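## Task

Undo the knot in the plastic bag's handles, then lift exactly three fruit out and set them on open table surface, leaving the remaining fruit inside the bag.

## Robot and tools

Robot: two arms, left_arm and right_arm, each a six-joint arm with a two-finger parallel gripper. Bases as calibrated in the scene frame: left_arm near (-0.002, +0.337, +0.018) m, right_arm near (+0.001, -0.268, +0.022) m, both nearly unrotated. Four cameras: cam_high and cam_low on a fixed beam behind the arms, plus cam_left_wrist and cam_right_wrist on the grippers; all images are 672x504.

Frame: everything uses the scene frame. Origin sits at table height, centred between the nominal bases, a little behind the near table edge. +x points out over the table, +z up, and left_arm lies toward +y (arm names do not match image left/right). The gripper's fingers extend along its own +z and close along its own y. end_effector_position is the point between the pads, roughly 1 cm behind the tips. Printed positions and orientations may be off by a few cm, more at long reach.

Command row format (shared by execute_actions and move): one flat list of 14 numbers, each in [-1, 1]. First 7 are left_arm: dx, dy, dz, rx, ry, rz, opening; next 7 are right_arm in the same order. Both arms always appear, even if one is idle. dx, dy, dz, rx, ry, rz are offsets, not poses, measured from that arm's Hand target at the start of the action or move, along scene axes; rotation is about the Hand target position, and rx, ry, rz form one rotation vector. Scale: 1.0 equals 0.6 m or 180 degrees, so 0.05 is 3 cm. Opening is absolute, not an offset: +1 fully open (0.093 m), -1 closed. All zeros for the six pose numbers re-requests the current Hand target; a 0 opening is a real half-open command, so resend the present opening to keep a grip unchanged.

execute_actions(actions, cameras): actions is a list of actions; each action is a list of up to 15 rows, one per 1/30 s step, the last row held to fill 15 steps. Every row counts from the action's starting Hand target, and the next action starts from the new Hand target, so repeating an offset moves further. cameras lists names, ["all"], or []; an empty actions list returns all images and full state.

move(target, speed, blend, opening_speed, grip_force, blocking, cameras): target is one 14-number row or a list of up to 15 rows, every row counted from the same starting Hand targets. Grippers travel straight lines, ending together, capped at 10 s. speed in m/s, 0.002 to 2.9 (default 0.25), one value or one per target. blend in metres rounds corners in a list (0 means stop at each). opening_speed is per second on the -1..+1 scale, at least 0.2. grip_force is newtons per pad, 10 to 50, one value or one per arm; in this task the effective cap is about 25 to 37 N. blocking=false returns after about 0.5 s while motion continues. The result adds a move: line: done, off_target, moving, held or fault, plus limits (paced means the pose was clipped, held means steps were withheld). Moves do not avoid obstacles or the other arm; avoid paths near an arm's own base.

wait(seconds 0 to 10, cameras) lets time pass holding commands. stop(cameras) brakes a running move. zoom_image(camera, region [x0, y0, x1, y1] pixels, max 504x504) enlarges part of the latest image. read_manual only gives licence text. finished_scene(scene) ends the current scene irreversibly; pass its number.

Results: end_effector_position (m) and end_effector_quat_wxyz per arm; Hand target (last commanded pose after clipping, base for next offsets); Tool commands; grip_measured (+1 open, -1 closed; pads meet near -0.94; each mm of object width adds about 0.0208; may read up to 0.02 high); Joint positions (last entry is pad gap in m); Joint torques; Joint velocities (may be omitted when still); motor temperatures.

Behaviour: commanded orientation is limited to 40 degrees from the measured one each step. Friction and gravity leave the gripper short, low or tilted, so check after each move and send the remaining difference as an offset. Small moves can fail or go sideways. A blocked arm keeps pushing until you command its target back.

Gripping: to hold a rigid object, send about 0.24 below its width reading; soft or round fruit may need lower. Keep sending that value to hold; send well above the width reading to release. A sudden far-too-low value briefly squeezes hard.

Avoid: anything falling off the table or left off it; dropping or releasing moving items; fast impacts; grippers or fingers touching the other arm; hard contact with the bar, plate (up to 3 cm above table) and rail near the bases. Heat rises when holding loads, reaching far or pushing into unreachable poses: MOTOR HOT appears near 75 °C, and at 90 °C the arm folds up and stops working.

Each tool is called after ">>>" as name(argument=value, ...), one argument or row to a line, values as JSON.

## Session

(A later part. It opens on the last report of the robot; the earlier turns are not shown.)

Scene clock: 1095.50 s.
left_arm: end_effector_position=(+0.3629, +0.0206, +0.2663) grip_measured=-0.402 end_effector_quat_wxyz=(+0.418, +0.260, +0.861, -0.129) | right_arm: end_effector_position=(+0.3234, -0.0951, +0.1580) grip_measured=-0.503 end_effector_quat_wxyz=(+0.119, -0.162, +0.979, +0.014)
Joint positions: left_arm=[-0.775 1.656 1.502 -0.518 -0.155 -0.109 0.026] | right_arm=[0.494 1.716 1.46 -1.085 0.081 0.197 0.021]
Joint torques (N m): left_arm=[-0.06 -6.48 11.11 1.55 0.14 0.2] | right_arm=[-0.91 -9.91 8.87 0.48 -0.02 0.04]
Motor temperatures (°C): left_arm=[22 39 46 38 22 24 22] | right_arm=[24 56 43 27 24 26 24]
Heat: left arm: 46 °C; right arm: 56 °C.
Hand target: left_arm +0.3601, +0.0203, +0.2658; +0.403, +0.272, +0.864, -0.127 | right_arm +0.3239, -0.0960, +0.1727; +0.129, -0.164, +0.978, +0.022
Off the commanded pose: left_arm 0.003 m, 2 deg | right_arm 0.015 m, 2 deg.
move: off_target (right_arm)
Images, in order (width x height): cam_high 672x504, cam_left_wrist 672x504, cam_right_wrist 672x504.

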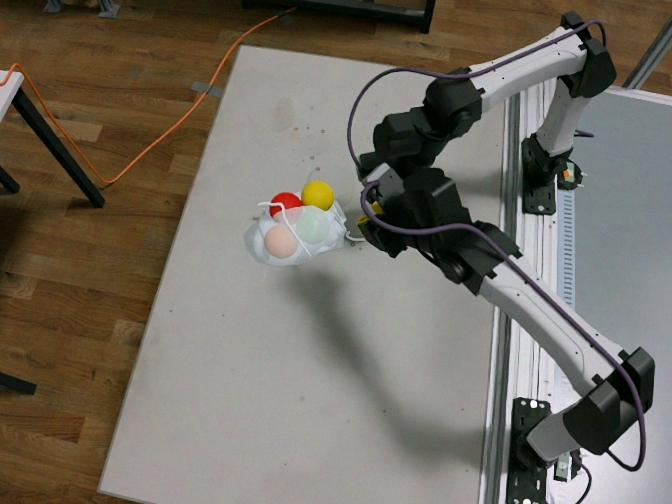

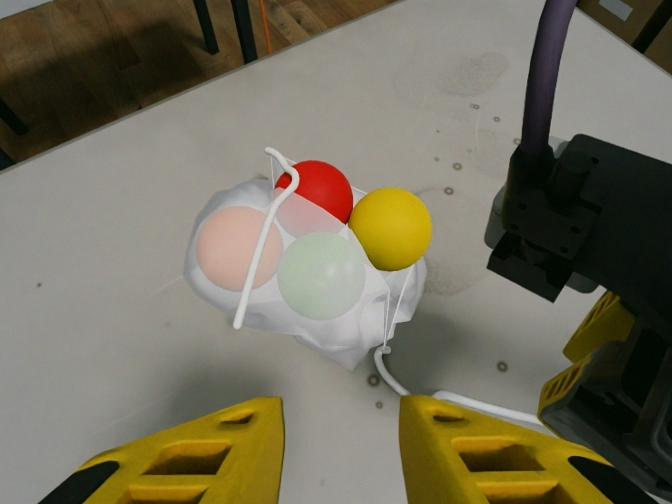

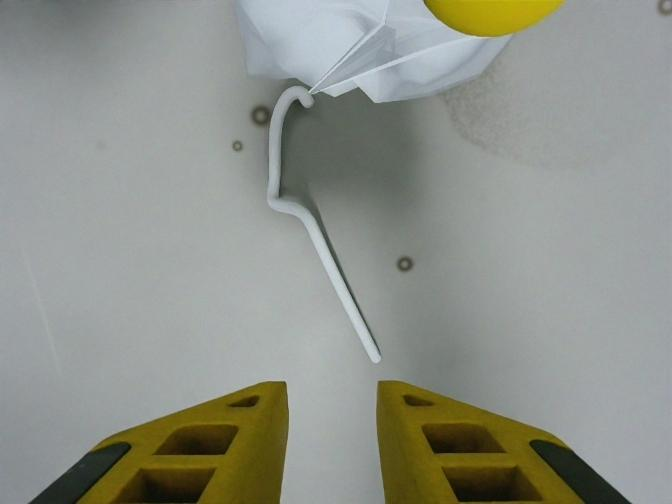

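>>> zoom_image(
  camera="cam_left_wrist",
  region=[170, 120, 470, 390],
)

Scaled by 1.680 from the camera's 672x504 image, which has a finer 960x720 frame.

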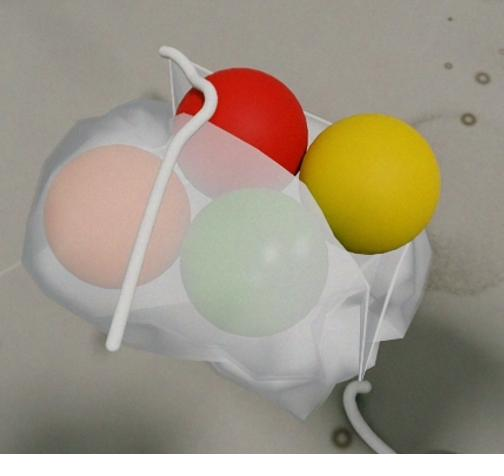

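>>> move(
  target=[0, 0, 0, 0, 0, 0, -0.4, 0.2385, -0.079, -0.0378, 0, 0, 0.2272, 1],
  speed=0.2,
  cameras=["cam_right_wrist"],
)

Scene clock: 1115.50 s.
left_arm: end_effector_position=(+0.3629, +0.0206, +0.2663) grip_measured=-0.402 end_effector_quat_wxyz=(+0.418, +0.260, +0.861, -0.129) | right_arm: end_effector_position=(+0.4666, -0.1449, +0.1534) grip_measured=+1.000 end_effector_quat_wxyz=(+0.120, -0.491, +0.861, +0.057)
Joint positions: left_arm=[-0.775 1.656 1.502 -0.518 -0.155 -0.109 0.026] | right_arm=[0.165 2.246 2.2 -1.326 -0.161 -0.815 0.093]
Joint torques (N m): left_arm=[-0.1 -6.31 11.14 1.52 0.13 0.17] | right_arm=[-0.53 -10.07 8.87 0.41 -0.3 0.05]
Motor temperatures (°C): left_arm=[22 38 47 38 22 24 22] | right_arm=[24 56 45 26 24 26 24]
Heat: left arm: 47 °C; right arm: 56 °C.
Hand target: left_arm +0.3601, +0.0203, +0.2658; +0.403, +0.272, +0.864, -0.127 | right_arm +0.4671, -0.1434, +0.1500; +0.113, -0.495, +0.859, +0.066
Off the commanded pose: left_arm 0.003 m, 2 deg | right_arm 0.004 m, 1 deg.
move: done
Images, in order (width x height): cam_right_wrist 672x504.

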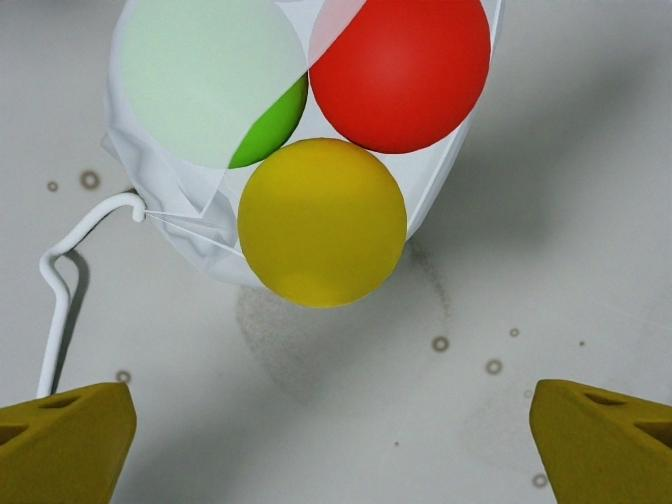

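>>> move(
  target=[0, 0, 0, 0, 0, 0, -0.4, 0.0165, 0.044, -0.12, 0, 0, 0, 1],
  speed=0.12,
  cameras=["cam_right_wrist"],
)

Scene clock: 1124.10 s.
left_arm: end_effector_position=(+0.3629, +0.0206, +0.2663) grip_measured=-0.402 end_effector_quat_wxyz=(+0.418, +0.260, +0.861, -0.129) | right_arm: end_effector_position=(+0.4767, -0.1233, +0.0893) grip_measured=+1.000 end_effector_quat_wxyz=(+0.117, -0.495, +0.859, +0.062)
Joint positions: left_arm=[-0.775 1.656 1.502 -0.518 -0.155 -0.109 0.026] | right_arm=[0.2 2.306 2.045 -1.114 -0.161 -0.788 0.093]
Joint torques (N m): left_arm=[-0.12 -6.43 11.14 1.54 0.13 0.2] | right_arm=[0.66 -10.99 5.83 0.83 -0.2 0.23]
Motor temperatures (°C): left_arm=[22 38 48 38 22 24 22] | right_arm=[24 58 45 26 24 26 24]
Heat: left arm: 48 °C; right arm: 58 °C.
Hand target: left_arm +0.3601, +0.0203, +0.2658; +0.403, +0.272, +0.864, -0.127 | right_arm +0.4771, -0.1171, +0.0781; +0.114, -0.495, +0.859, +0.066
Off the commanded pose: left_arm 0.003 m, 2 deg | right_arm 0.013 m, 1 deg.
move: off_target (right_arm)
Images, in order (width x height): cam_right_wrist 672x504.

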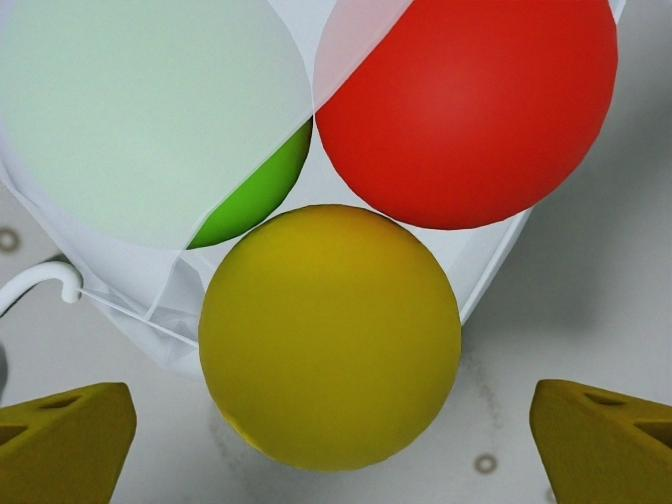

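>>> move(
  target=[0, 0, 0, 0, 0, 0, -0.4, 0.0057, 0.0073, -0.035, 0, 0, 0, 1],
  speed=0.05,
  cameras=["cam_right_wrist"],
)

Scene clock: 1132.10 s.
left_arm: end_effector_position=(+0.3629, +0.0206, +0.2663) grip_measured=-0.402 end_effector_quat_wxyz=(+0.418, +0.260, +0.861, -0.129) | right_arm: end_effector_position=(+0.4822, -0.1216, +0.0706) grip_measured=+1.000 end_effector_quat_wxyz=(+0.120, -0.492, +0.860, +0.061)
Joint positions: left_arm=[-0.775 1.656 1.502 -0.518 -0.155 -0.109 0.026] | right_arm=[0.2 2.332 2.014 -1.051 -0.161 -0.782 0.093]
Joint torques (N m): left_arm=[-0.12 -6.48 11.15 1.53 0.13 0.17] | right_arm=[1.1 -11.14 5.67 0.81 -0.2 0.23]
Motor temperatures (°C): left_arm=[22 38 48 38 22 24 22] | right_arm=[24 59 44 26 24 26 24]
Heat: left arm: 48 °C; right arm: 59 °C.
Hand target: left_arm +0.3601, +0.0203, +0.2658; +0.403, +0.272, +0.864, -0.127 | right_arm +0.4805, -0.1127, +0.0571; +0.113, -0.495, +0.859, +0.066
Off the commanded pose: left_arm 0.003 m, 2 deg | right_arm 0.016 m, 1 deg.
move: off_target (right_arm)
Images, in order (width x height): cam_right_wrist 672x504.

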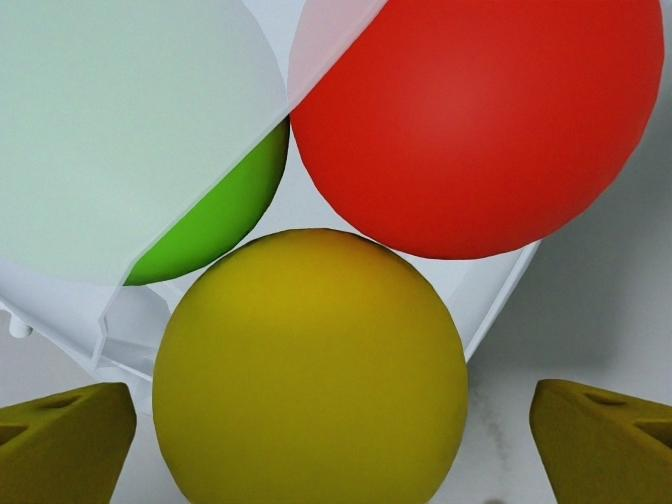

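>>> move(
  target=[0, 0, 0, 0, 0, 0, -0.4, -0.0058, 0.0083, -0.022, 0, 0, 0, 1],
  speed=0.04,
  cameras=["cam_right_wrist"],
)

Scene clock: 1139.27 s.
left_arm: end_effector_position=(+0.3629, +0.0206, +0.2663) grip_measured=-0.402 end_effector_quat_wxyz=(+0.418, +0.260, +0.861, -0.129) | right_arm: end_effector_position=(+0.4790, -0.1142, +0.0576) grip_measured=+1.000 end_effector_quat_wxyz=(+0.120, -0.494, +0.859, +0.062)
Joint positions: left_arm=[-0.775 1.656 1.502 -0.518 -0.155 -0.109 0.026] | right_arm=[0.215 2.332 1.961 -0.995 -0.161 -0.77 0.093]
Joint torques (N m): left_arm=[-0.02 -6.52 11.11 1.55 0.13 0.19] | right_arm=[0.79 -11.04 5.41 0.78 -0.15 0.22]
Motor temperatures (°C): left_arm=[22 38 48 38 22 24 22] | right_arm=[24 60 43 26 24 26 24]
Heat: left arm: 48 °C; right arm: 60 °C.
Hand target: left_arm +0.3601, +0.0203, +0.2658; +0.403, +0.272, +0.864, -0.127 | right_arm +0.4770, -0.1076, +0.0439; +0.113, -0.495, +0.859, +0.066
Off the commanded pose: left_arm 0.003 m, 2 deg | right_arm 0.015 m, 1 deg.
move: off_target (right_arm)
Images, in order (width x height): cam_right_wrist 672x504.

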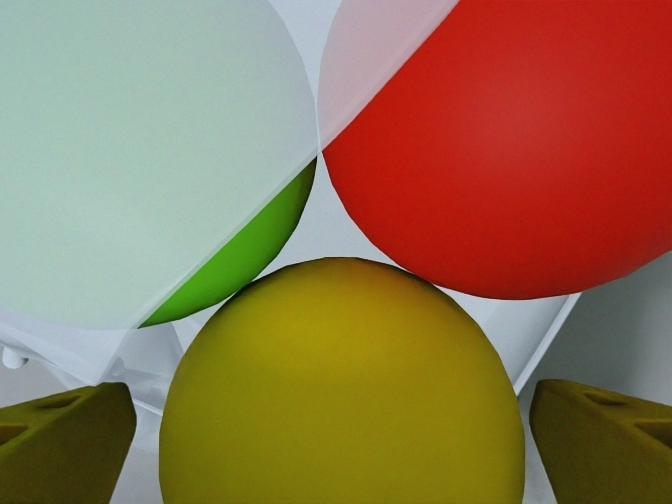

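>>> move(
  target=[0, 0, 0, 0, 0, 0, -0.4, 0, 0, 0, 0, 0, 0, 0.45],
  speed=0.04,
  opening_speed=0.5,
  cameras=["cam_right_wrist"],
)

Scene clock: 1145.83 s.
left_arm: end_effector_position=(+0.3629, +0.0206, +0.2663) grip_measured=-0.402 end_effector_quat_wxyz=(+0.418, +0.260, +0.861, -0.129) | right_arm: end_effector_position=(+0.4794, -0.1141, +0.0577) grip_measured=+0.456 end_effector_quat_wxyz=(+0.121, -0.494, +0.859, +0.062)
Joint positions: left_arm=[-0.775 1.656 1.502 -0.518 -0.155 -0.109 0.026] | right_arm=[0.215 2.332 1.961 -0.994 -0.161 -0.77 0.067]
Joint torques (N m): left_arm=[-0.08 -6.43 11.11 1.54 0.12 0.2] | right_arm=[0.85 -11.18 5.65 0.83 -0.16 0.24]
Motor temperatures (°C): left_arm=[22 38 48 38 22 24 22] | right_arm=[24 60 43 26 24 26 24]
Heat: left arm: 48 °C; right arm: 60 °C.
Hand target: left_arm +0.3601, +0.0203, +0.2658; +0.403, +0.272, +0.864, -0.127 | right_arm +0.4770, -0.1076, +0.0439; +0.113, -0.495, +0.859, +0.066
Off the commanded pose: left_arm 0.003 m, 2 deg | right_arm 0.015 m, 1 deg.
move: off_target (right_arm)
Images, in order (width x height): cam_right_wrist 672x504.

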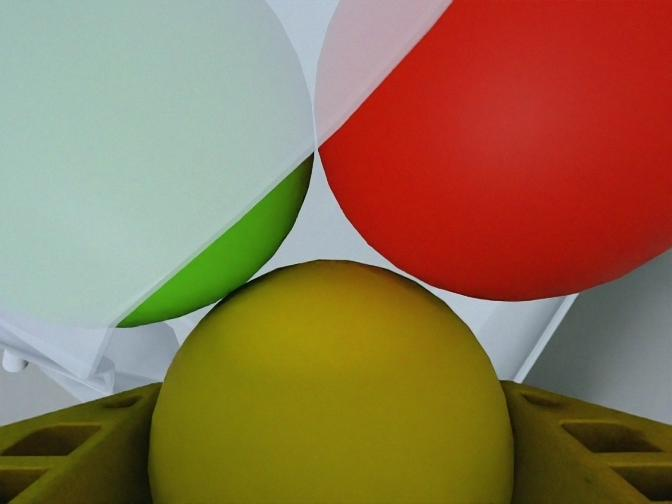

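>>> move(
  target=[0, 0, 0, 0, 0, 0, -0.4, 0, 0, 0, 0, 0, 0, 0.15],
  speed=0.04,
  opening_speed=0.5,
  cameras=["cam_right_wrist"],
)

Scene clock: 1149.67 s.
left_arm: end_effector_position=(+0.3629, +0.0206, +0.2663) grip_measured=-0.402 end_effector_quat_wxyz=(+0.418, +0.260, +0.861, -0.129) | right_arm: end_effector_position=(+0.4794, -0.1141, +0.0577) grip_measured=+0.361 end_effector_quat_wxyz=(+0.121, -0.494, +0.859, +0.062)
Joint positions: left_arm=[-0.775 1.656 1.502 -0.518 -0.155 -0.109 0.026] | right_arm=[0.215 2.332 1.961 -0.994 -0.161 -0.77 0.063]
Joint torques (N m): left_arm=[-0.1 -6.42 11.12 1.53 0.13 0.17] | right_arm=[0.9 -11.14 5.35 0.82 -0.19 0.21]
Motor temperatures (°C): left_arm=[22 38 49 38 22 24 22] | right_arm=[24 61 42 26 24 26 24]
Heat: left arm: 49 °C; right arm: 61 °C.
Hand target: left_arm +0.3601, +0.0203, +0.2658; +0.403, +0.272, +0.864, -0.127 | right_arm +0.4770, -0.1076, +0.0439; +0.113, -0.495, +0.859, +0.066
Off the commanded pose: left_arm 0.003 m, 2 deg | right_arm 0.015 m, 1 deg.
move: off_target (right_arm)
Images, in order (width x height): cam_right_wrist 672x504.

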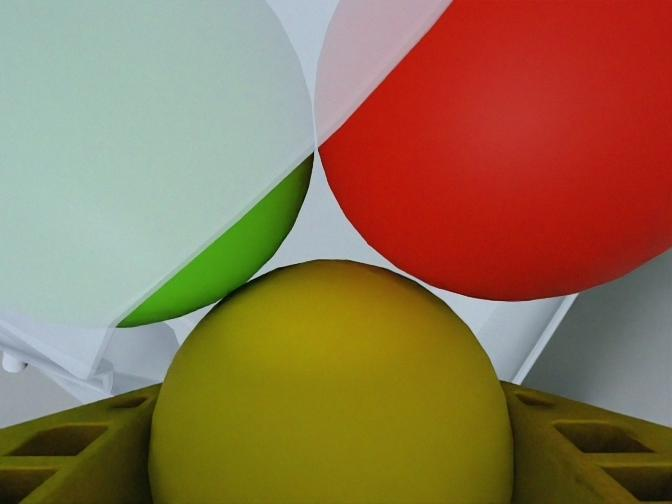

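>>> move(
  target=[0, 0, 0, 0, 0, 0, -0.4, -0.01, -0.03, 0.12, 0, 0, 0, 0.15],
  speed=0.08,
  cameras=["cam_right_wrist", "cam_left_wrist", "cam_low"],
)

Scene clock: 1158.43 s.
left_arm: end_effector_position=(+0.3629, +0.0206, +0.2663) grip_measured=-0.402 end_effector_quat_wxyz=(+0.418, +0.260, +0.861, -0.129) | right_arm: end_effector_position=(+0.4659, -0.1252, +0.0851) grip_measured=+0.361 end_effector_quat_wxyz=(+0.084, -0.492, +0.864, +0.071)
Joint positions: left_arm=[-0.775 1.656 1.502 -0.518 -0.155 -0.109 0.026] | right_arm=[0.202 2.332 2.082 -1.193 -0.161 -0.781 0.063]
Joint torques (N m): left_arm=[-0.09 -6.49 11.14 1.55 0.11 0.17] | right_arm=[-0.66 -16.77 8.92 0.31 -0.2 0.02]
Motor temperatures (°C): left_arm=[22 37 49 38 22 24 22] | right_arm=[24 62 42 26 24 26 24]
Heat: left arm: 49 °C; right arm: 62 °C.
Hand target: left_arm +0.3601, +0.0203, +0.2658; +0.403, +0.272, +0.864, -0.127 | right_arm +0.4710, -0.1257, +0.1159; +0.113, -0.495, +0.859, +0.066
Off the commanded pose: left_arm 0.003 m, 2 deg | right_arm 0.031 m, 3 deg.
move: off_target (right_arm)
Images, in order (width x height): cam_low 672x504, cam_left_wrist 672x504, cam_right_wrist 672x504.

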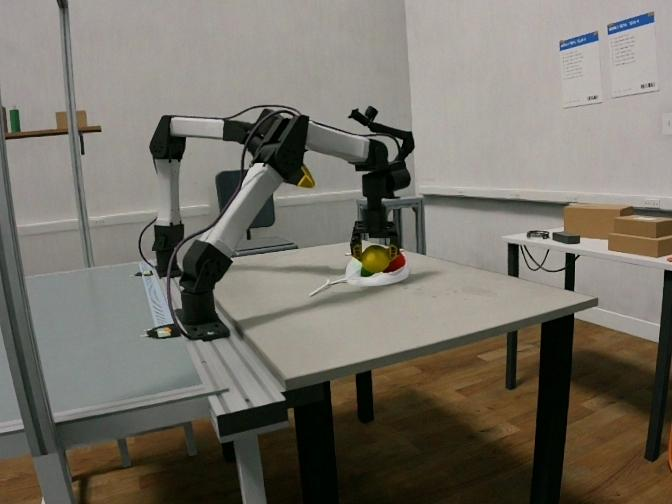

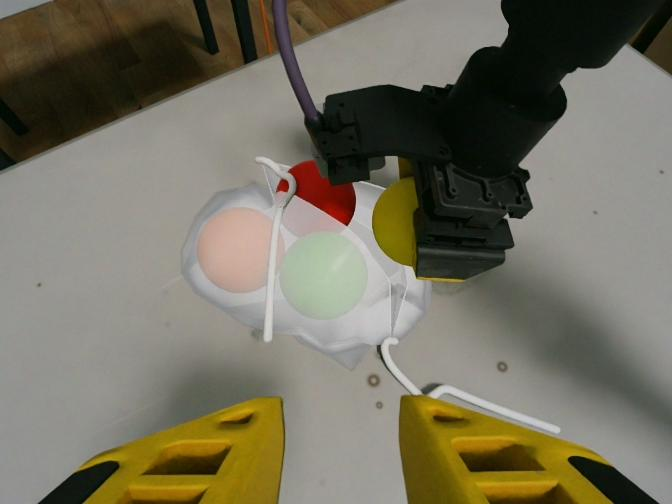

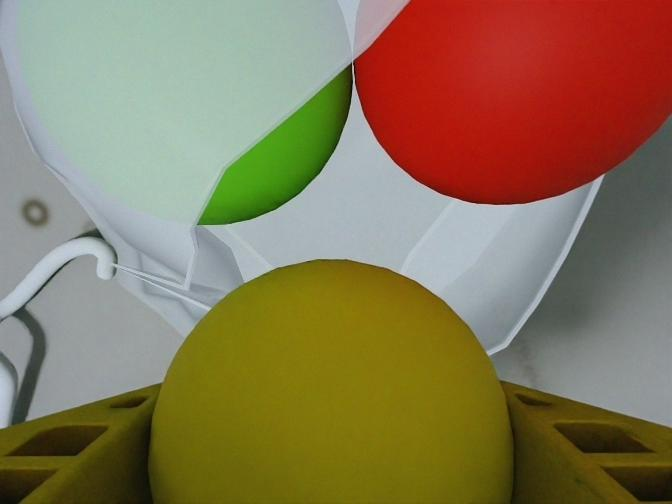

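>>> move(
  target=[
    [0,0,0,0,0,0,-0.4, 0,-0.01,0.09,0,0,0,0.15],
  ],
  speed=0.12,
  cameras=["cam_high","cam_left_wrist","cam_right_wrist"],
)

Scene clock: 1179.27 s.
left_arm: end_effector_position=(+0.3629, +0.0206, +0.2663) grip_measured=-0.402 end_effector_quat_wxyz=(+0.418, +0.260, +0.861, -0.129) | right_arm: end_effector_position=(+0.4699, -0.1311, +0.1691) grip_measured=+0.361 end_effector_quat_wxyz=(+0.115, -0.493, +0.860, +0.062)
Joint positions: left_arm=[-0.775 1.656 1.502 -0.518 -0.155 -0.109 0.026] | right_arm=[0.192 2.332 2.412 -1.46 -0.161 -0.791 0.063]
Joint torques (N m): left_arm=[-0.14 -6.48 11.17 1.5 0.15 0.16] | right_arm=[-0.76 -11.06 9.05 0.39 -0.26 0.04]
Motor temperatures (°C): left_arm=[22 37 49 38 21 24 22] | right_arm=[24 72 45 26 24 26 25]
Heat: left arm: 49 °C; right arm: 72 °C.
Hand target: left_arm +0.3601, +0.0203, +0.2658; +0.403, +0.272, +0.864, -0.127 | right_arm +0.4710, -0.1316, +0.1699; +0.114, -0.495, +0.859, +0.066
Off the commanded pose: left_arm 0.003 m, 2 deg | right_arm 0.002 m, 1 deg.
move: done
Images, in order (width x height): cam_high 672x504, cam_left_wrist 672x504, cam_right_wrist 672x504.

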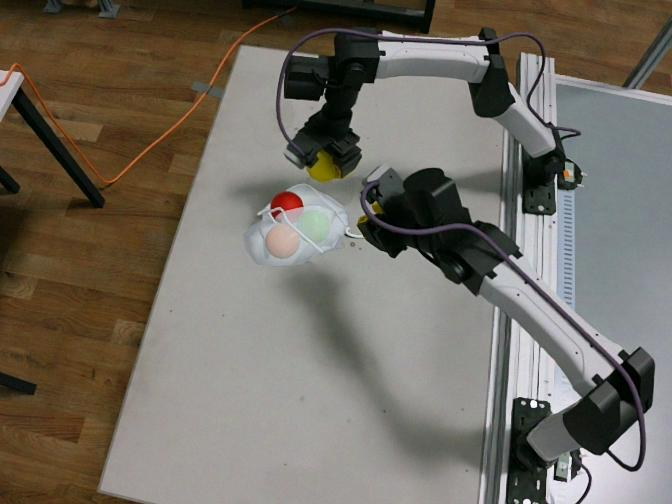

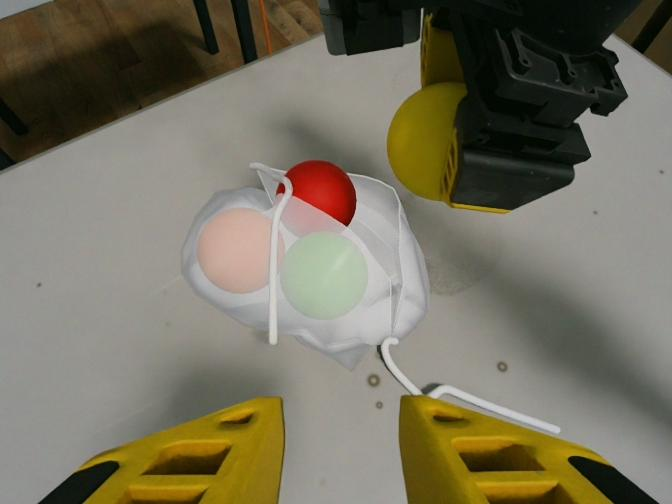

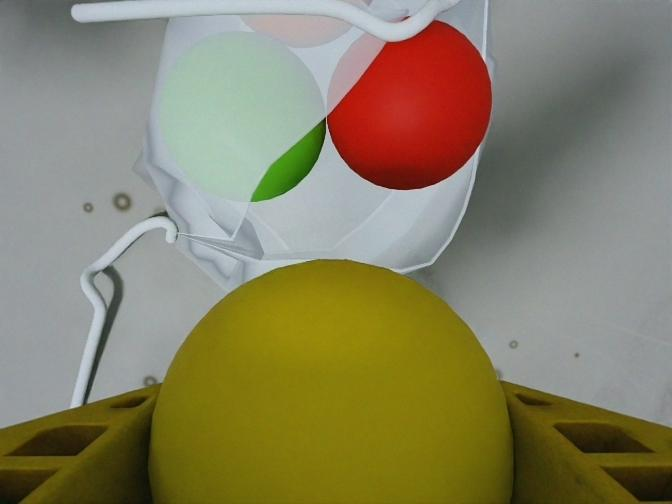

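>>> move(
  target=[
    [0,0,0,0,0,0,-0.4, -0.185,-0.2807,-0.0667,0.0535,-0.1034,-0.3569,0.15],
  ],
  speed=0.2,
  cameras=["cam_high","cam_right_wrist"],
)

Scene clock: 1197.67 s.
left_arm: end_effector_position=(+0.3629, +0.0206, +0.2663) grip_measured=-0.402 end_effector_quat_wxyz=(+0.418, +0.260, +0.861, -0.129) | right_arm: end_effector_position=(+0.3557, -0.2962, +0.1200) grip_measured=+0.361 end_effector_quat_wxyz=(+0.273, +0.033, +0.961, -0.009)
Joint positions: left_arm=[-0.775 1.656 1.502 -0.518 -0.155 -0.109 0.026] | right_arm=[-0.11 1.426 0.912 -0.493 0.016 -0.009 0.063]
Joint torques (N m): left_arm=[-0.1 -6.5 11.15 1.54 0.14 0.17] | right_arm=[-0.81 -8.13 5.89 1.58 0.12 0.22]
Motor temperatures (°C): left_arm=[22 37 50 38 21 24 22] | right_arm=[24 69 44 26 24 26 25]
Heat: left arm: 50 °C; right arm: 69 °C.
Hand target: left_arm +0.3601, +0.0203, +0.2658; +0.403, +0.272, +0.864, -0.127 | right_arm +0.3599, -0.3001, +0.1298; +0.300, +0.042, +0.953, -0.013
Off the commanded pose: left_arm 0.003 m, 2 deg | right_arm 0.012 m, 3 deg.
move: off_target (right_arm)
Images, in order (width x height): cam_high 672x504, cam_right_wrist 672x504.

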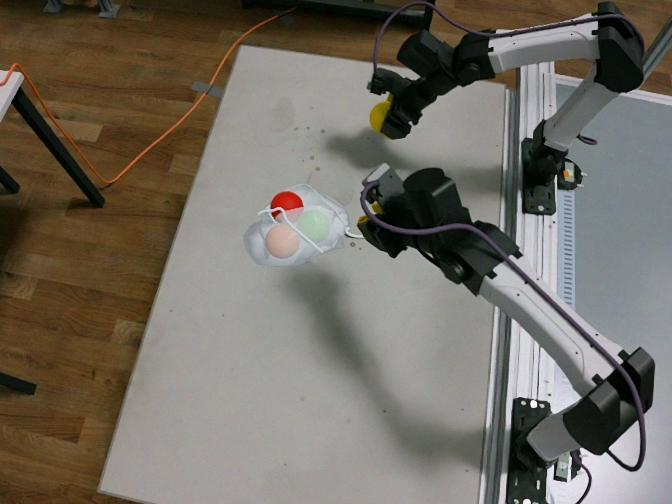

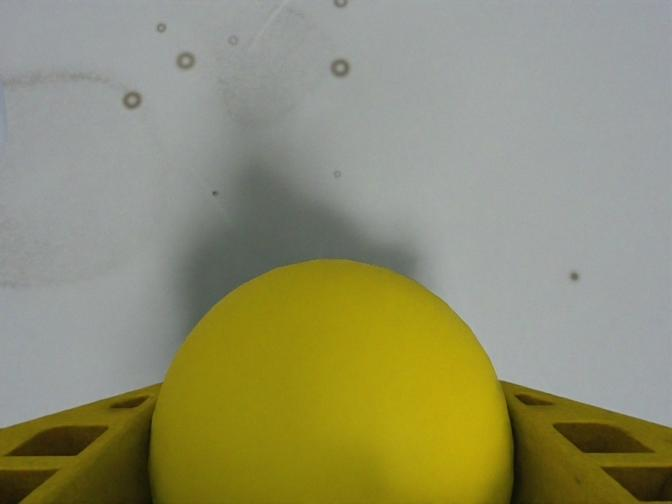

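>>> move(
  target=[
    [0,0,0,0,0,0,-0.4, 0,0,-0.0917,0,0,0,0.15],
  ],
  speed=0.08,
  cameras=["cam_right_wrist"],
)

>>> move(
  target=[
    [0,0,0,0,0,0,-0.4, 0,0,-0.02,0,0,0,0.15],
  ],
  speed=0.03,
  cameras=["cam_high","cam_right_wrist"],
)

Scene clock: 1202.20 s.
left_arm: end_effector_position=(+0.3629, +0.0206, +0.2663) grip_measured=-0.402 end_effector_quat_wxyz=(+0.418, +0.260, +0.861, -0.129) | right_arm: end_effector_position=(+0.3562, -0.2955, +0.0773) grip_measured=+0.361 end_effector_quat_wxyz=(+0.291, +0.033, +0.956, -0.009)
Joint positions: left_arm=[-0.775 1.656 1.502 -0.518 -0.155 -0.109 0.026] | right_arm=[-0.11 1.476 0.751 -0.245 0.017 -0.008 0.063]
Joint torques (N m): left_arm=[-0.08 -6.43 11.11 1.56 0.14 0.18] | right_arm=[-1.25 -5.01 5.78 1.58 0.1 0.2]
Motor temperatures (°C): left_arm=[22 37 50 38 21 24 22] | right_arm=[24 68 43 27 24 26 25]
Heat: left arm: 50 °C; right arm: 68 °C.
Hand target: left_arm +0.3601, +0.0203, +0.2658; +0.403, +0.272, +0.864, -0.127 | right_arm +0.3599, -0.3001, +0.0748; +0.300, +0.042, +0.953, -0.013
Off the commanded pose: left_arm 0.003 m, 2 deg | right_arm 0.006 m, 1 deg.
move: done
Images, in order (width x height): cam_right_wrist 672x504.

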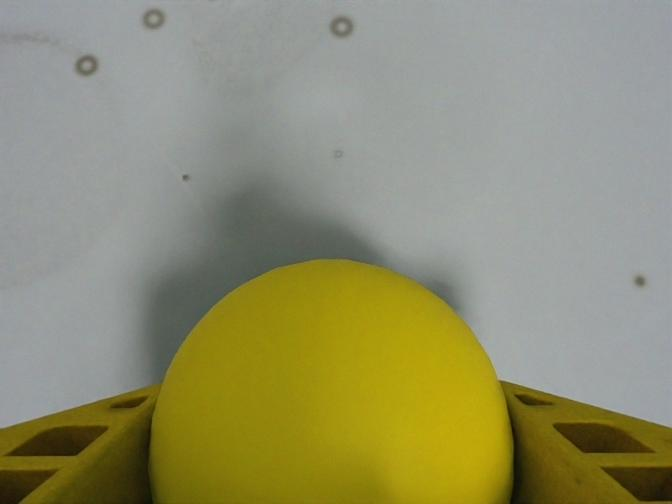

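Scene clock: 1203.27 s.
left_arm: end_effector_position=(+0.3629, +0.0206, +0.2663) grip_measured=-0.402 end_effector_quat_wxyz=(+0.418, +0.260, +0.861, -0.129) | right_arm: end_effector_position=(+0.3572, -0.2953, +0.0663) grip_measured=+0.361 end_effector_quat_wxyz=(+0.293, +0.033, +0.956, -0.009)
Joint positions: left_arm=[-0.775 1.656 1.502 -0.518 -0.155 -0.109 0.026] | right_arm=[-0.11 1.503 0.724 -0.187 0.017 -0.008 0.063]
Joint torques (N m): left_arm=[-0.12 -6.5 11.15 1.54 0.13 0.19] | right_arm=[-1.18 -4.97 5.49 1.67 0.1 0.15]
Motor temperatures (°C): left_arm=[22 37 50 38 21 24 22] | right_arm=[24 67 43 27 24 26 25]
Heat: left arm: 50 °C; right arm: 67 °C.
Hand target: left_arm +0.3601, +0.0203, +0.2658; +0.403, +0.272, +0.864, -0.127 | right_arm +0.3600, -0.3001, +0.0629; +0.300, +0.042, +0.953, -0.013
Off the commanded pose: left_arm 0.003 m, 2 deg | right_arm 0.007 m, 1 deg.
move: done
Images, in order (width x height): cam_high 672x504, cam_right_wrist 672x504.

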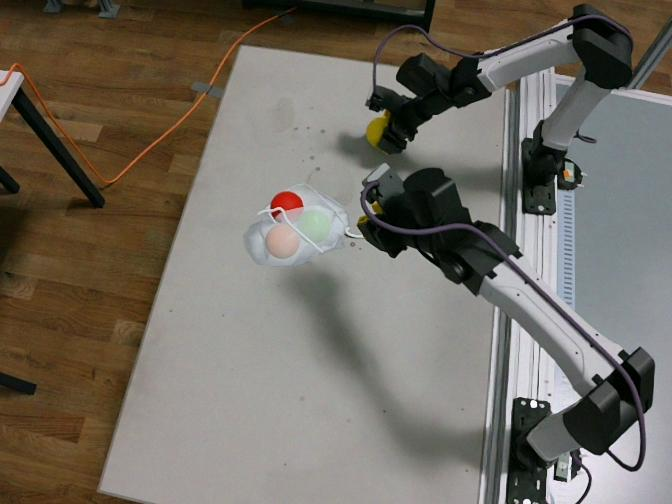

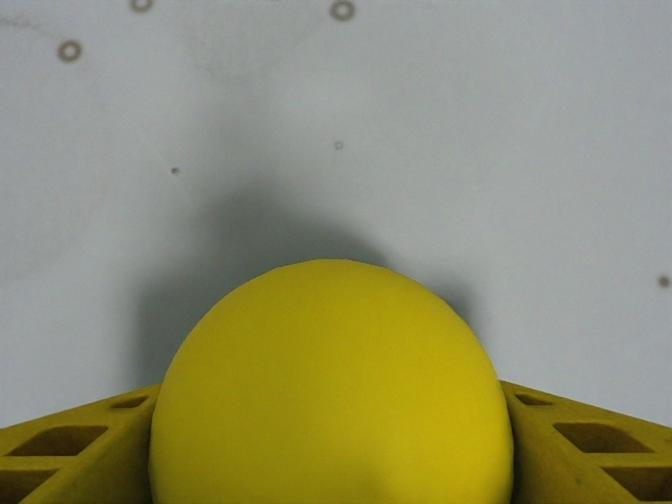

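>>> move(
  target=[
    [0,0,0,0,0,0,-0.4, 0,0,-0.0133,0,0,0,0.15],
  ],
  speed=0.025,
  cameras=["cam_right_wrist"],
)

>>> move(
  target=[
    [0,0,0,0,0,0,-0.4, 0,0,-0.008,0,0,0,0.15],
  ],
  speed=0.02,
  cameras=["cam_right_wrist"],
)

Scene clock: 1207.30 s.
left_arm: end_effector_position=(+0.3629, +0.0206, +0.2663) grip_measured=-0.402 end_effector_quat_wxyz=(+0.418, +0.260, +0.861, -0.129) | right_arm: end_effector_position=(+0.3573, -0.2965, +0.0582) grip_measured=+0.361 end_effector_quat_wxyz=(+0.293, +0.035, +0.955, -0.010)
Joint positions: left_arm=[-0.775 1.656 1.502 -0.518 -0.155 -0.109 0.026] | right_arm=[-0.114 1.524 0.706 -0.149 0.017 -0.008 0.063]
Joint torques (N m): left_arm=[-0.1 -6.42 11.18 1.53 0.13 0.19] | right_arm=[-0.99 -4.92 5.35 1.63 0.08 0.18]
Motor temperatures (°C): left_arm=[22 37 50 38 21 24 22] | right_arm=[24 65 43 28 24 26 25]
Heat: left arm: 50 °C; right arm: 65 °C.
Hand target: left_arm +0.3601, +0.0203, +0.2658; +0.403, +0.272, +0.864, -0.127 | right_arm +0.3600, -0.3001, +0.0549; +0.300, +0.042, +0.953, -0.013
Off the commanded pose: left_arm 0.003 m, 2 deg | right_arm 0.006 m, 1 deg.
move: done
Images, in order (width x height): cam_right_wrist 672x504.

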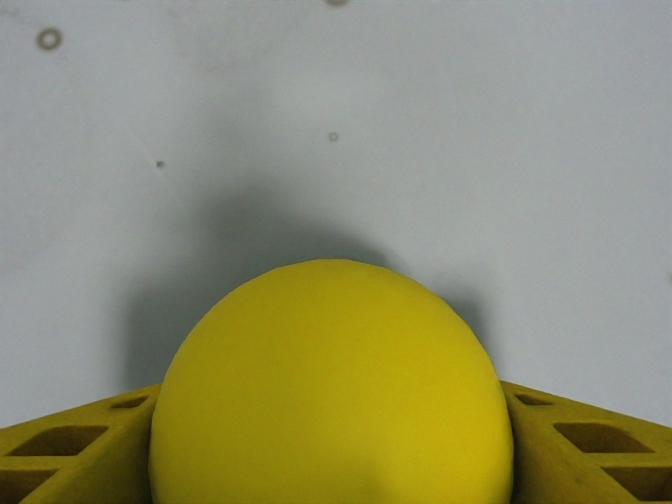

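Scene clock: 1208.27 s.
left_arm: end_effector_position=(+0.3629, +0.0206, +0.2663) grip_measured=-0.402 end_effector_quat_wxyz=(+0.418, +0.260, +0.861, -0.129) | right_arm: end_effector_position=(+0.3572, -0.2964, +0.0532) grip_measured=+0.361 end_effector_quat_wxyz=(+0.292, +0.035, +0.956, -0.010)
Joint positions: left_arm=[-0.775 1.656 1.502 -0.518 -0.155 -0.109 0.026] | right_arm=[-0.114 1.537 0.695 -0.125 0.017 -0.008 0.063]
Joint torques (N m): left_arm=[-0.09 -6.5 11.08 1.54 0.14 0.17] | right_arm=[-1.1 -5.05 5.41 1.64 0.06 0.19]
Motor temperatures (°C): left_arm=[22 37 50 38 21 24 22] | right_arm=[24 65 43 28 24 26 25]
Heat: left arm: 50 °C; right arm: 65 °C.
Hand target: left_arm +0.3601, +0.0203, +0.2658; +0.403, +0.272, +0.864, -0.127 | right_arm +0.3599, -0.3001, +0.0501; +0.300, +0.042, +0.953, -0.013
Off the commanded pose: left_arm 0.003 m, 2 deg | right_arm 0.006 m, 1 deg.
move: done
Images, in order (width x height): cam_right_wrist 672x504.

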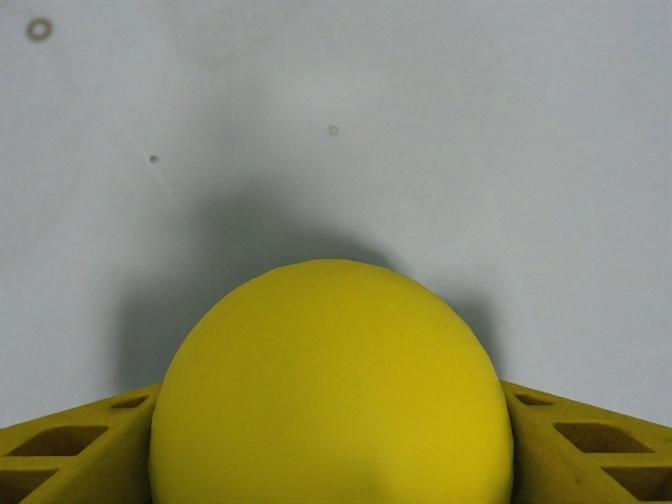

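>>> move(
  target=[
    [0,0,0,0,0,0,-0.4, 0,0,-0.008,0,0,0,0.15],
  ],
  speed=0.02,
  cameras=["cam_right_wrist"],
)

>>> move(
  target=[
    [0,0,0,0,0,0,-0.4, 0,0,-0.007,0,0,0,0.15],
  ],
  speed=0.02,
  cameras=["cam_right_wrist", "cam_left_wrist"],
)

Scene clock: 1211.90 s.
left_arm: end_effector_position=(+0.3629, +0.0206, +0.2663) grip_measured=-0.402 end_effector_quat_wxyz=(+0.418, +0.260, +0.861, -0.129) | right_arm: end_effector_position=(+0.3595, -0.2965, +0.0517) grip_measured=+0.361 end_effector_quat_wxyz=(+0.298, +0.035, +0.954, -0.010)
Joint positions: left_arm=[-0.775 1.656 1.502 -0.518 -0.155 -0.109 0.026] | right_arm=[-0.114 1.545 0.687 -0.097 0.017 -0.008 0.063]
Joint torques (N m): left_arm=[-0.13 -6.48 11.18 1.52 0.14 0.18] | right_arm=[-1.09 -4.52 5.14 1.61 0.08 0.16]
Motor temperatures (°C): left_arm=[22 37 50 38 21 24 22] | right_arm=[24 63 43 29 24 26 25]
Heat: left arm: 50 °C; right arm: 63 °C.
Hand target: left_arm +0.3601, +0.0203, +0.2658; +0.403, +0.272, +0.864, -0.127 | right_arm +0.3599, -0.3001, +0.0453; +0.300, +0.042, +0.953, -0.013
Off the commanded pose: left_arm 0.003 m, 2 deg | right_arm 0.007 m, 1 deg.
move: done
Images, in order (width x height): cam_right_wrist 672x504.

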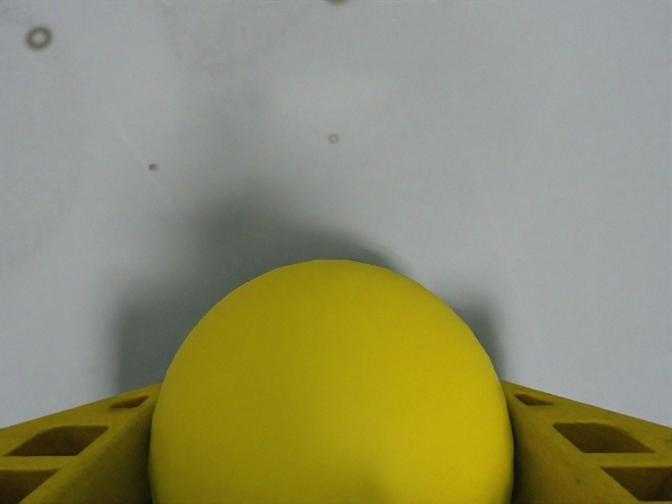

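Scene clock: 1212.80 s.
left_arm: end_effector_position=(+0.3629, +0.0206, +0.2663) grip_measured=-0.402 end_effector_quat_wxyz=(+0.418, +0.260, +0.861, -0.129) | right_arm: end_effector_position=(+0.3624, -0.2967, +0.0508) grip_measured=+0.361 end_effector_quat_wxyz=(+0.305, +0.035, +0.952, -0.010)
Joint positions: left_arm=[-0.775 1.656 1.502 -0.518 -0.155 -0.109 0.026] | right_arm=[-0.114 1.553 0.681 -0.068 0.017 -0.008 0.063]
Joint torques (N m): left_arm=[-0.12 -6.43 11.08 1.51 0.14 0.18] | right_arm=[-1.1 -4.44 4.97 1.58 0.06 0.18]
Motor temperatures (°C): left_arm=[22 37 50 38 21 24 22] | right_arm=[24 63 42 29 24 26 25]
Heat: left arm: 50 °C; right arm: 63 °C.
Hand target: left_arm +0.3601, +0.0203, +0.2658; +0.403, +0.272, +0.864, -0.127 | right_arm +0.3599, -0.3001, +0.0411; +0.300, +0.042, +0.953, -0.013
Off the commanded pose: left_arm 0.003 m, 2 deg | right_arm 0.011 m, 1 deg.
move: off_target (right_arm)
Images, in order (width x height): cam_left_wrist 672x504, cam_right_wrist 672x504.

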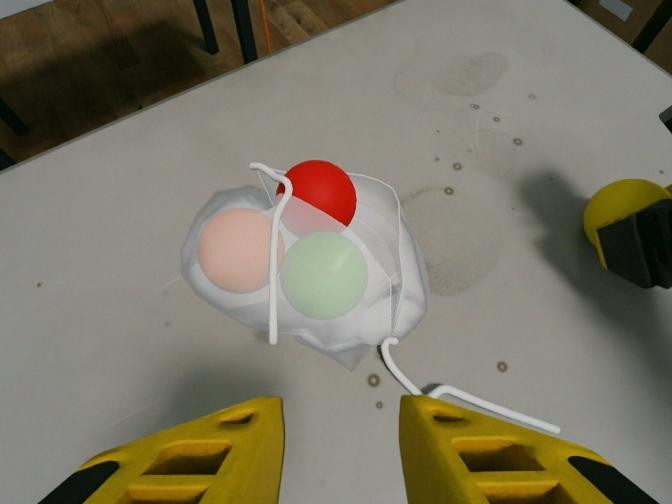

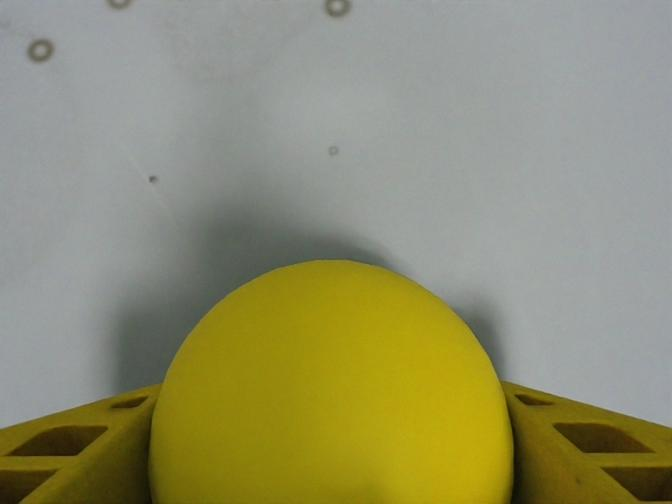

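>>> move(
  target=[
    [0,0,0,0,0,0,-0.4, 0.003,0.005,0.014,0,0,0,0.15],
  ],
  speed=0.03,
)

>>> move(
  target=[
    [0,0,0,0,0,0,-0.4, 0,0,0,0,0,0,1.0],
  ],
  speed=0.05,
  opening_speed=0.5,
  cameras=["cam_right_wrist", "cam_left_wrist"],
)

Scene clock: 1216.40 s.
left_arm: end_effector_position=(+0.3629, +0.0206, +0.2663) grip_measured=-0.402 end_effector_quat_wxyz=(+0.418, +0.260, +0.861, -0.129) | right_arm: end_effector_position=(+0.3624, -0.2973, +0.0509) grip_measured=+0.361 end_effector_quat_wxyz=(+0.305, +0.038, +0.951, -0.011)
Joint positions: left_arm=[-0.775 1.656 1.502 -0.518 -0.155 -0.109 0.026] | right_arm=[-0.114 1.553 0.681 -0.068 0.02 -0.004 0.063]
Joint torques (N m): left_arm=[-0.13 -6.49 11.14 1.56 0.15 0.2] | right_arm=[0.02 -5.81 6.79 1.22 0.1 0.24]
Motor temperatures (°C): left_arm=[22 37 51 37 21 24 22] | right_arm=[24 61 42 29 24 26 25]
Heat: left arm: 51 °C; right arm: 61 °C.
Hand target: left_arm +0.3601, +0.0203, +0.2658; +0.403, +0.272, +0.864, -0.127 | right_arm +0.3618, -0.2971, +0.0496; +0.300, +0.042, +0.953, -0.013
Off the commanded pose: left_arm 0.003 m, 2 deg | right_arm 0.002 m, 1 deg.
move: done

Scene clock: 1218.33 s.
left_arm: end_effector_position=(+0.3629, +0.0206, +0.2663) grip_measured=-0.402 end_effector_quat_wxyz=(+0.418, +0.260, +0.861, -0.129) | right_arm: end_effector_position=(+0.3624, -0.2974, +0.0509) grip_measured=+1.000 end_effector_quat_wxyz=(+0.305, +0.038, +0.951, -0.012)
Joint positions: left_arm=[-0.775 1.656 1.502 -0.518 -0.155 -0.109 0.026] | right_arm=[-0.114 1.553 0.681 -0.068 0.02 -0.004 0.093]
Joint torques (N m): left_arm=[-0.1 -6.48 11.18 1.51 0.14 0.17] | right_arm=[0.01 -5.74 6.84 1.22 0.09 0.22]
Motor temperatures (°C): left_arm=[22 37 51 37 21 24 22] | right_arm=[24 61 42 29 24 26 25]
Heat: left arm: 51 °C; right arm: 61 °C.
Hand target: left_arm +0.3601, +0.0203, +0.2658; +0.403, +0.272, +0.864, -0.127 | right_arm +0.3618, -0.2971, +0.0496; +0.300, +0.042, +0.953, -0.013
Off the commanded pose: left_arm 0.003 m, 2 deg | right_arm 0.001 m, 1 deg.
move: done
Images, in order (width x height): cam_left_wrist 672x504, cam_right_wrist 672x504.

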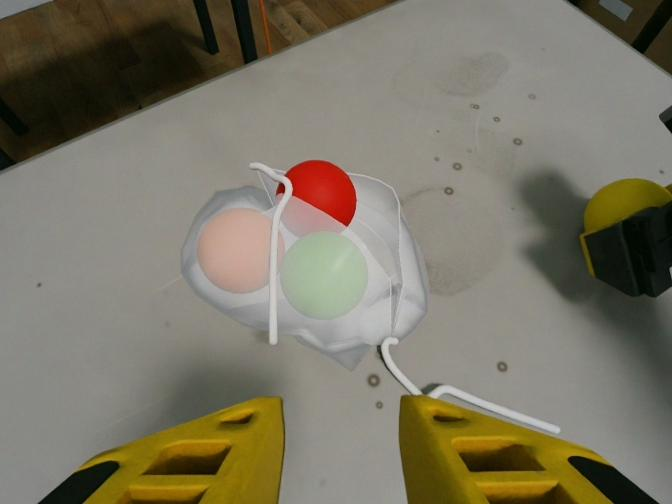

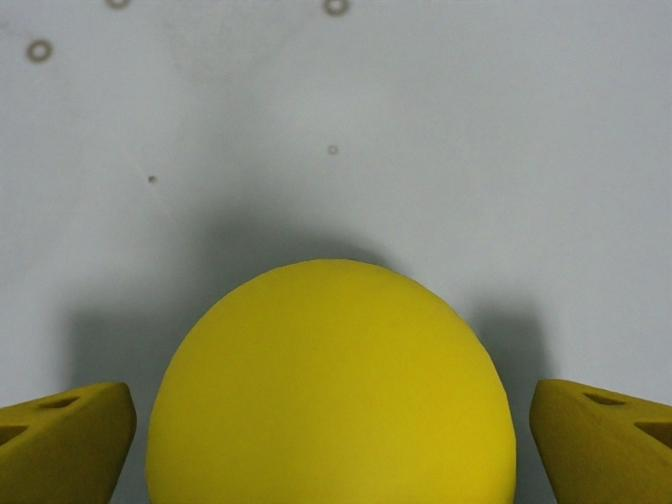

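>>> move(
  target=[
    [0,0,0,0,0,0,-0.4, -0.115,0.012,0.165,0,0,0,1.0],
  ],
  speed=0.15,
  cameras=["cam_high","cam_left_wrist","cam_right_wrist","cam_low"],
)

>>> zoom_image(
  camera="cam_left_wrist",
  region=[160, 130, 440, 350],
)

Scene clock: 1253.27 s.
left_arm: end_effector_position=(+0.3629, +0.0206, +0.2663) grip_measured=-0.402 end_effector_quat_wxyz=(+0.418, +0.260, +0.861, -0.129) | right_arm: end_effector_position=(+0.2930, -0.2914, +0.1396) grip_measured=+1.000 end_effector_quat_wxyz=(+0.299, +0.041, +0.953, -0.012)
Joint positions: left_arm=[-0.775 1.656 1.502 -0.518 -0.155 -0.109 0.026] | right_arm=[-0.097 1.102 0.74 -0.592 0.033 0.015 0.093]
Joint torques (N m): left_arm=[-0.05 -6.49 11.1 1.52 0.14 0.17] | right_arm=[0.64 -3.86 9.66 0.98 0.1 0.17]
Motor temperatures (°C): left_arm=[22 37 52 37 21 24 22] | right_arm=[24 54 43 28 24 26 24]
Heat: left arm: 52 °C; right arm: 54 °C.
Hand target: left_arm +0.3601, +0.0203, +0.2658; +0.403, +0.272, +0.864, -0.127 | right_arm +0.2928, -0.2899, +0.1486; +0.300, +0.042, +0.953, -0.013
Off the commanded pose: left_arm 0.003 m, 2 deg | right_arm 0.009 m, 0 deg.
move: done

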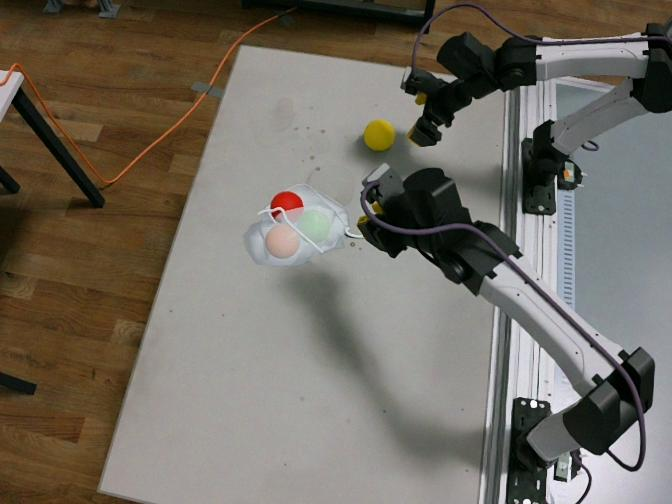

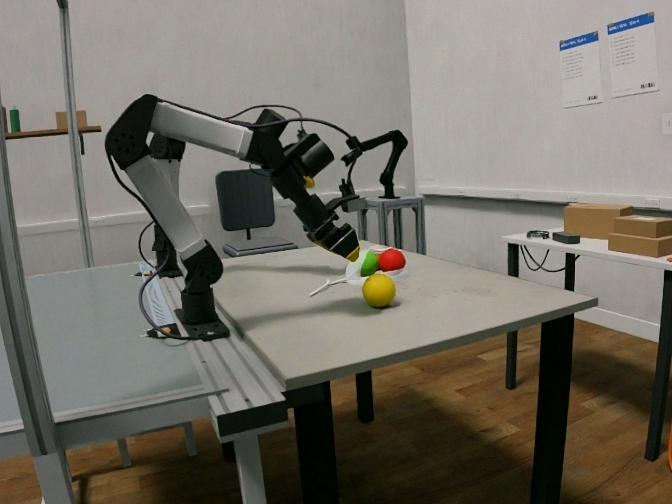

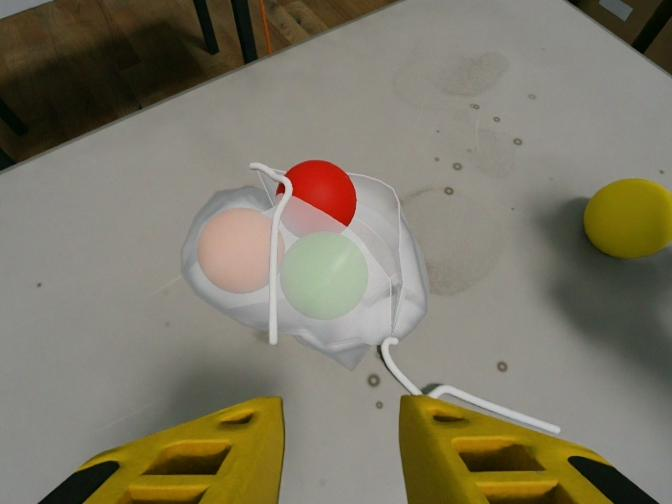

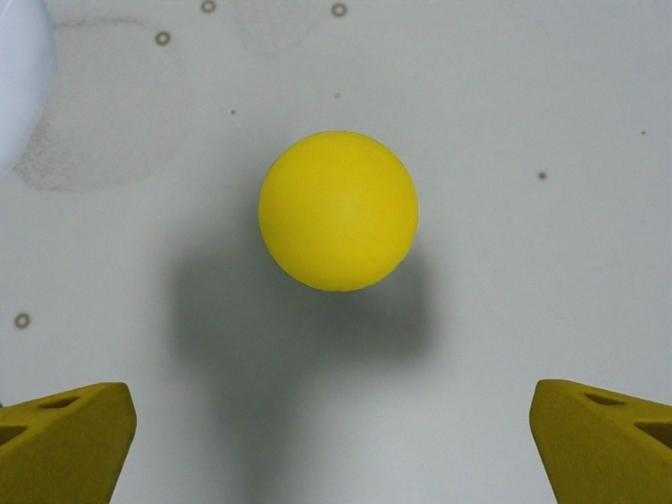

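Scaled by 1.800 from the camera's 672x504 image, which has a finer 960x720 frame.

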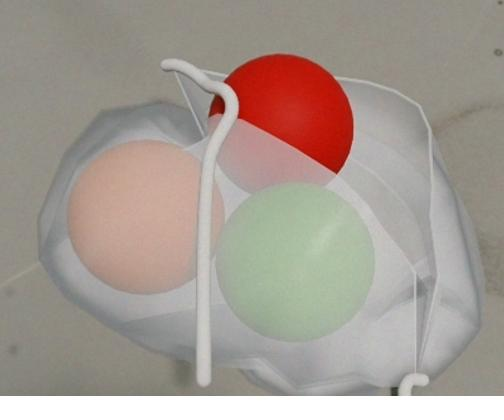

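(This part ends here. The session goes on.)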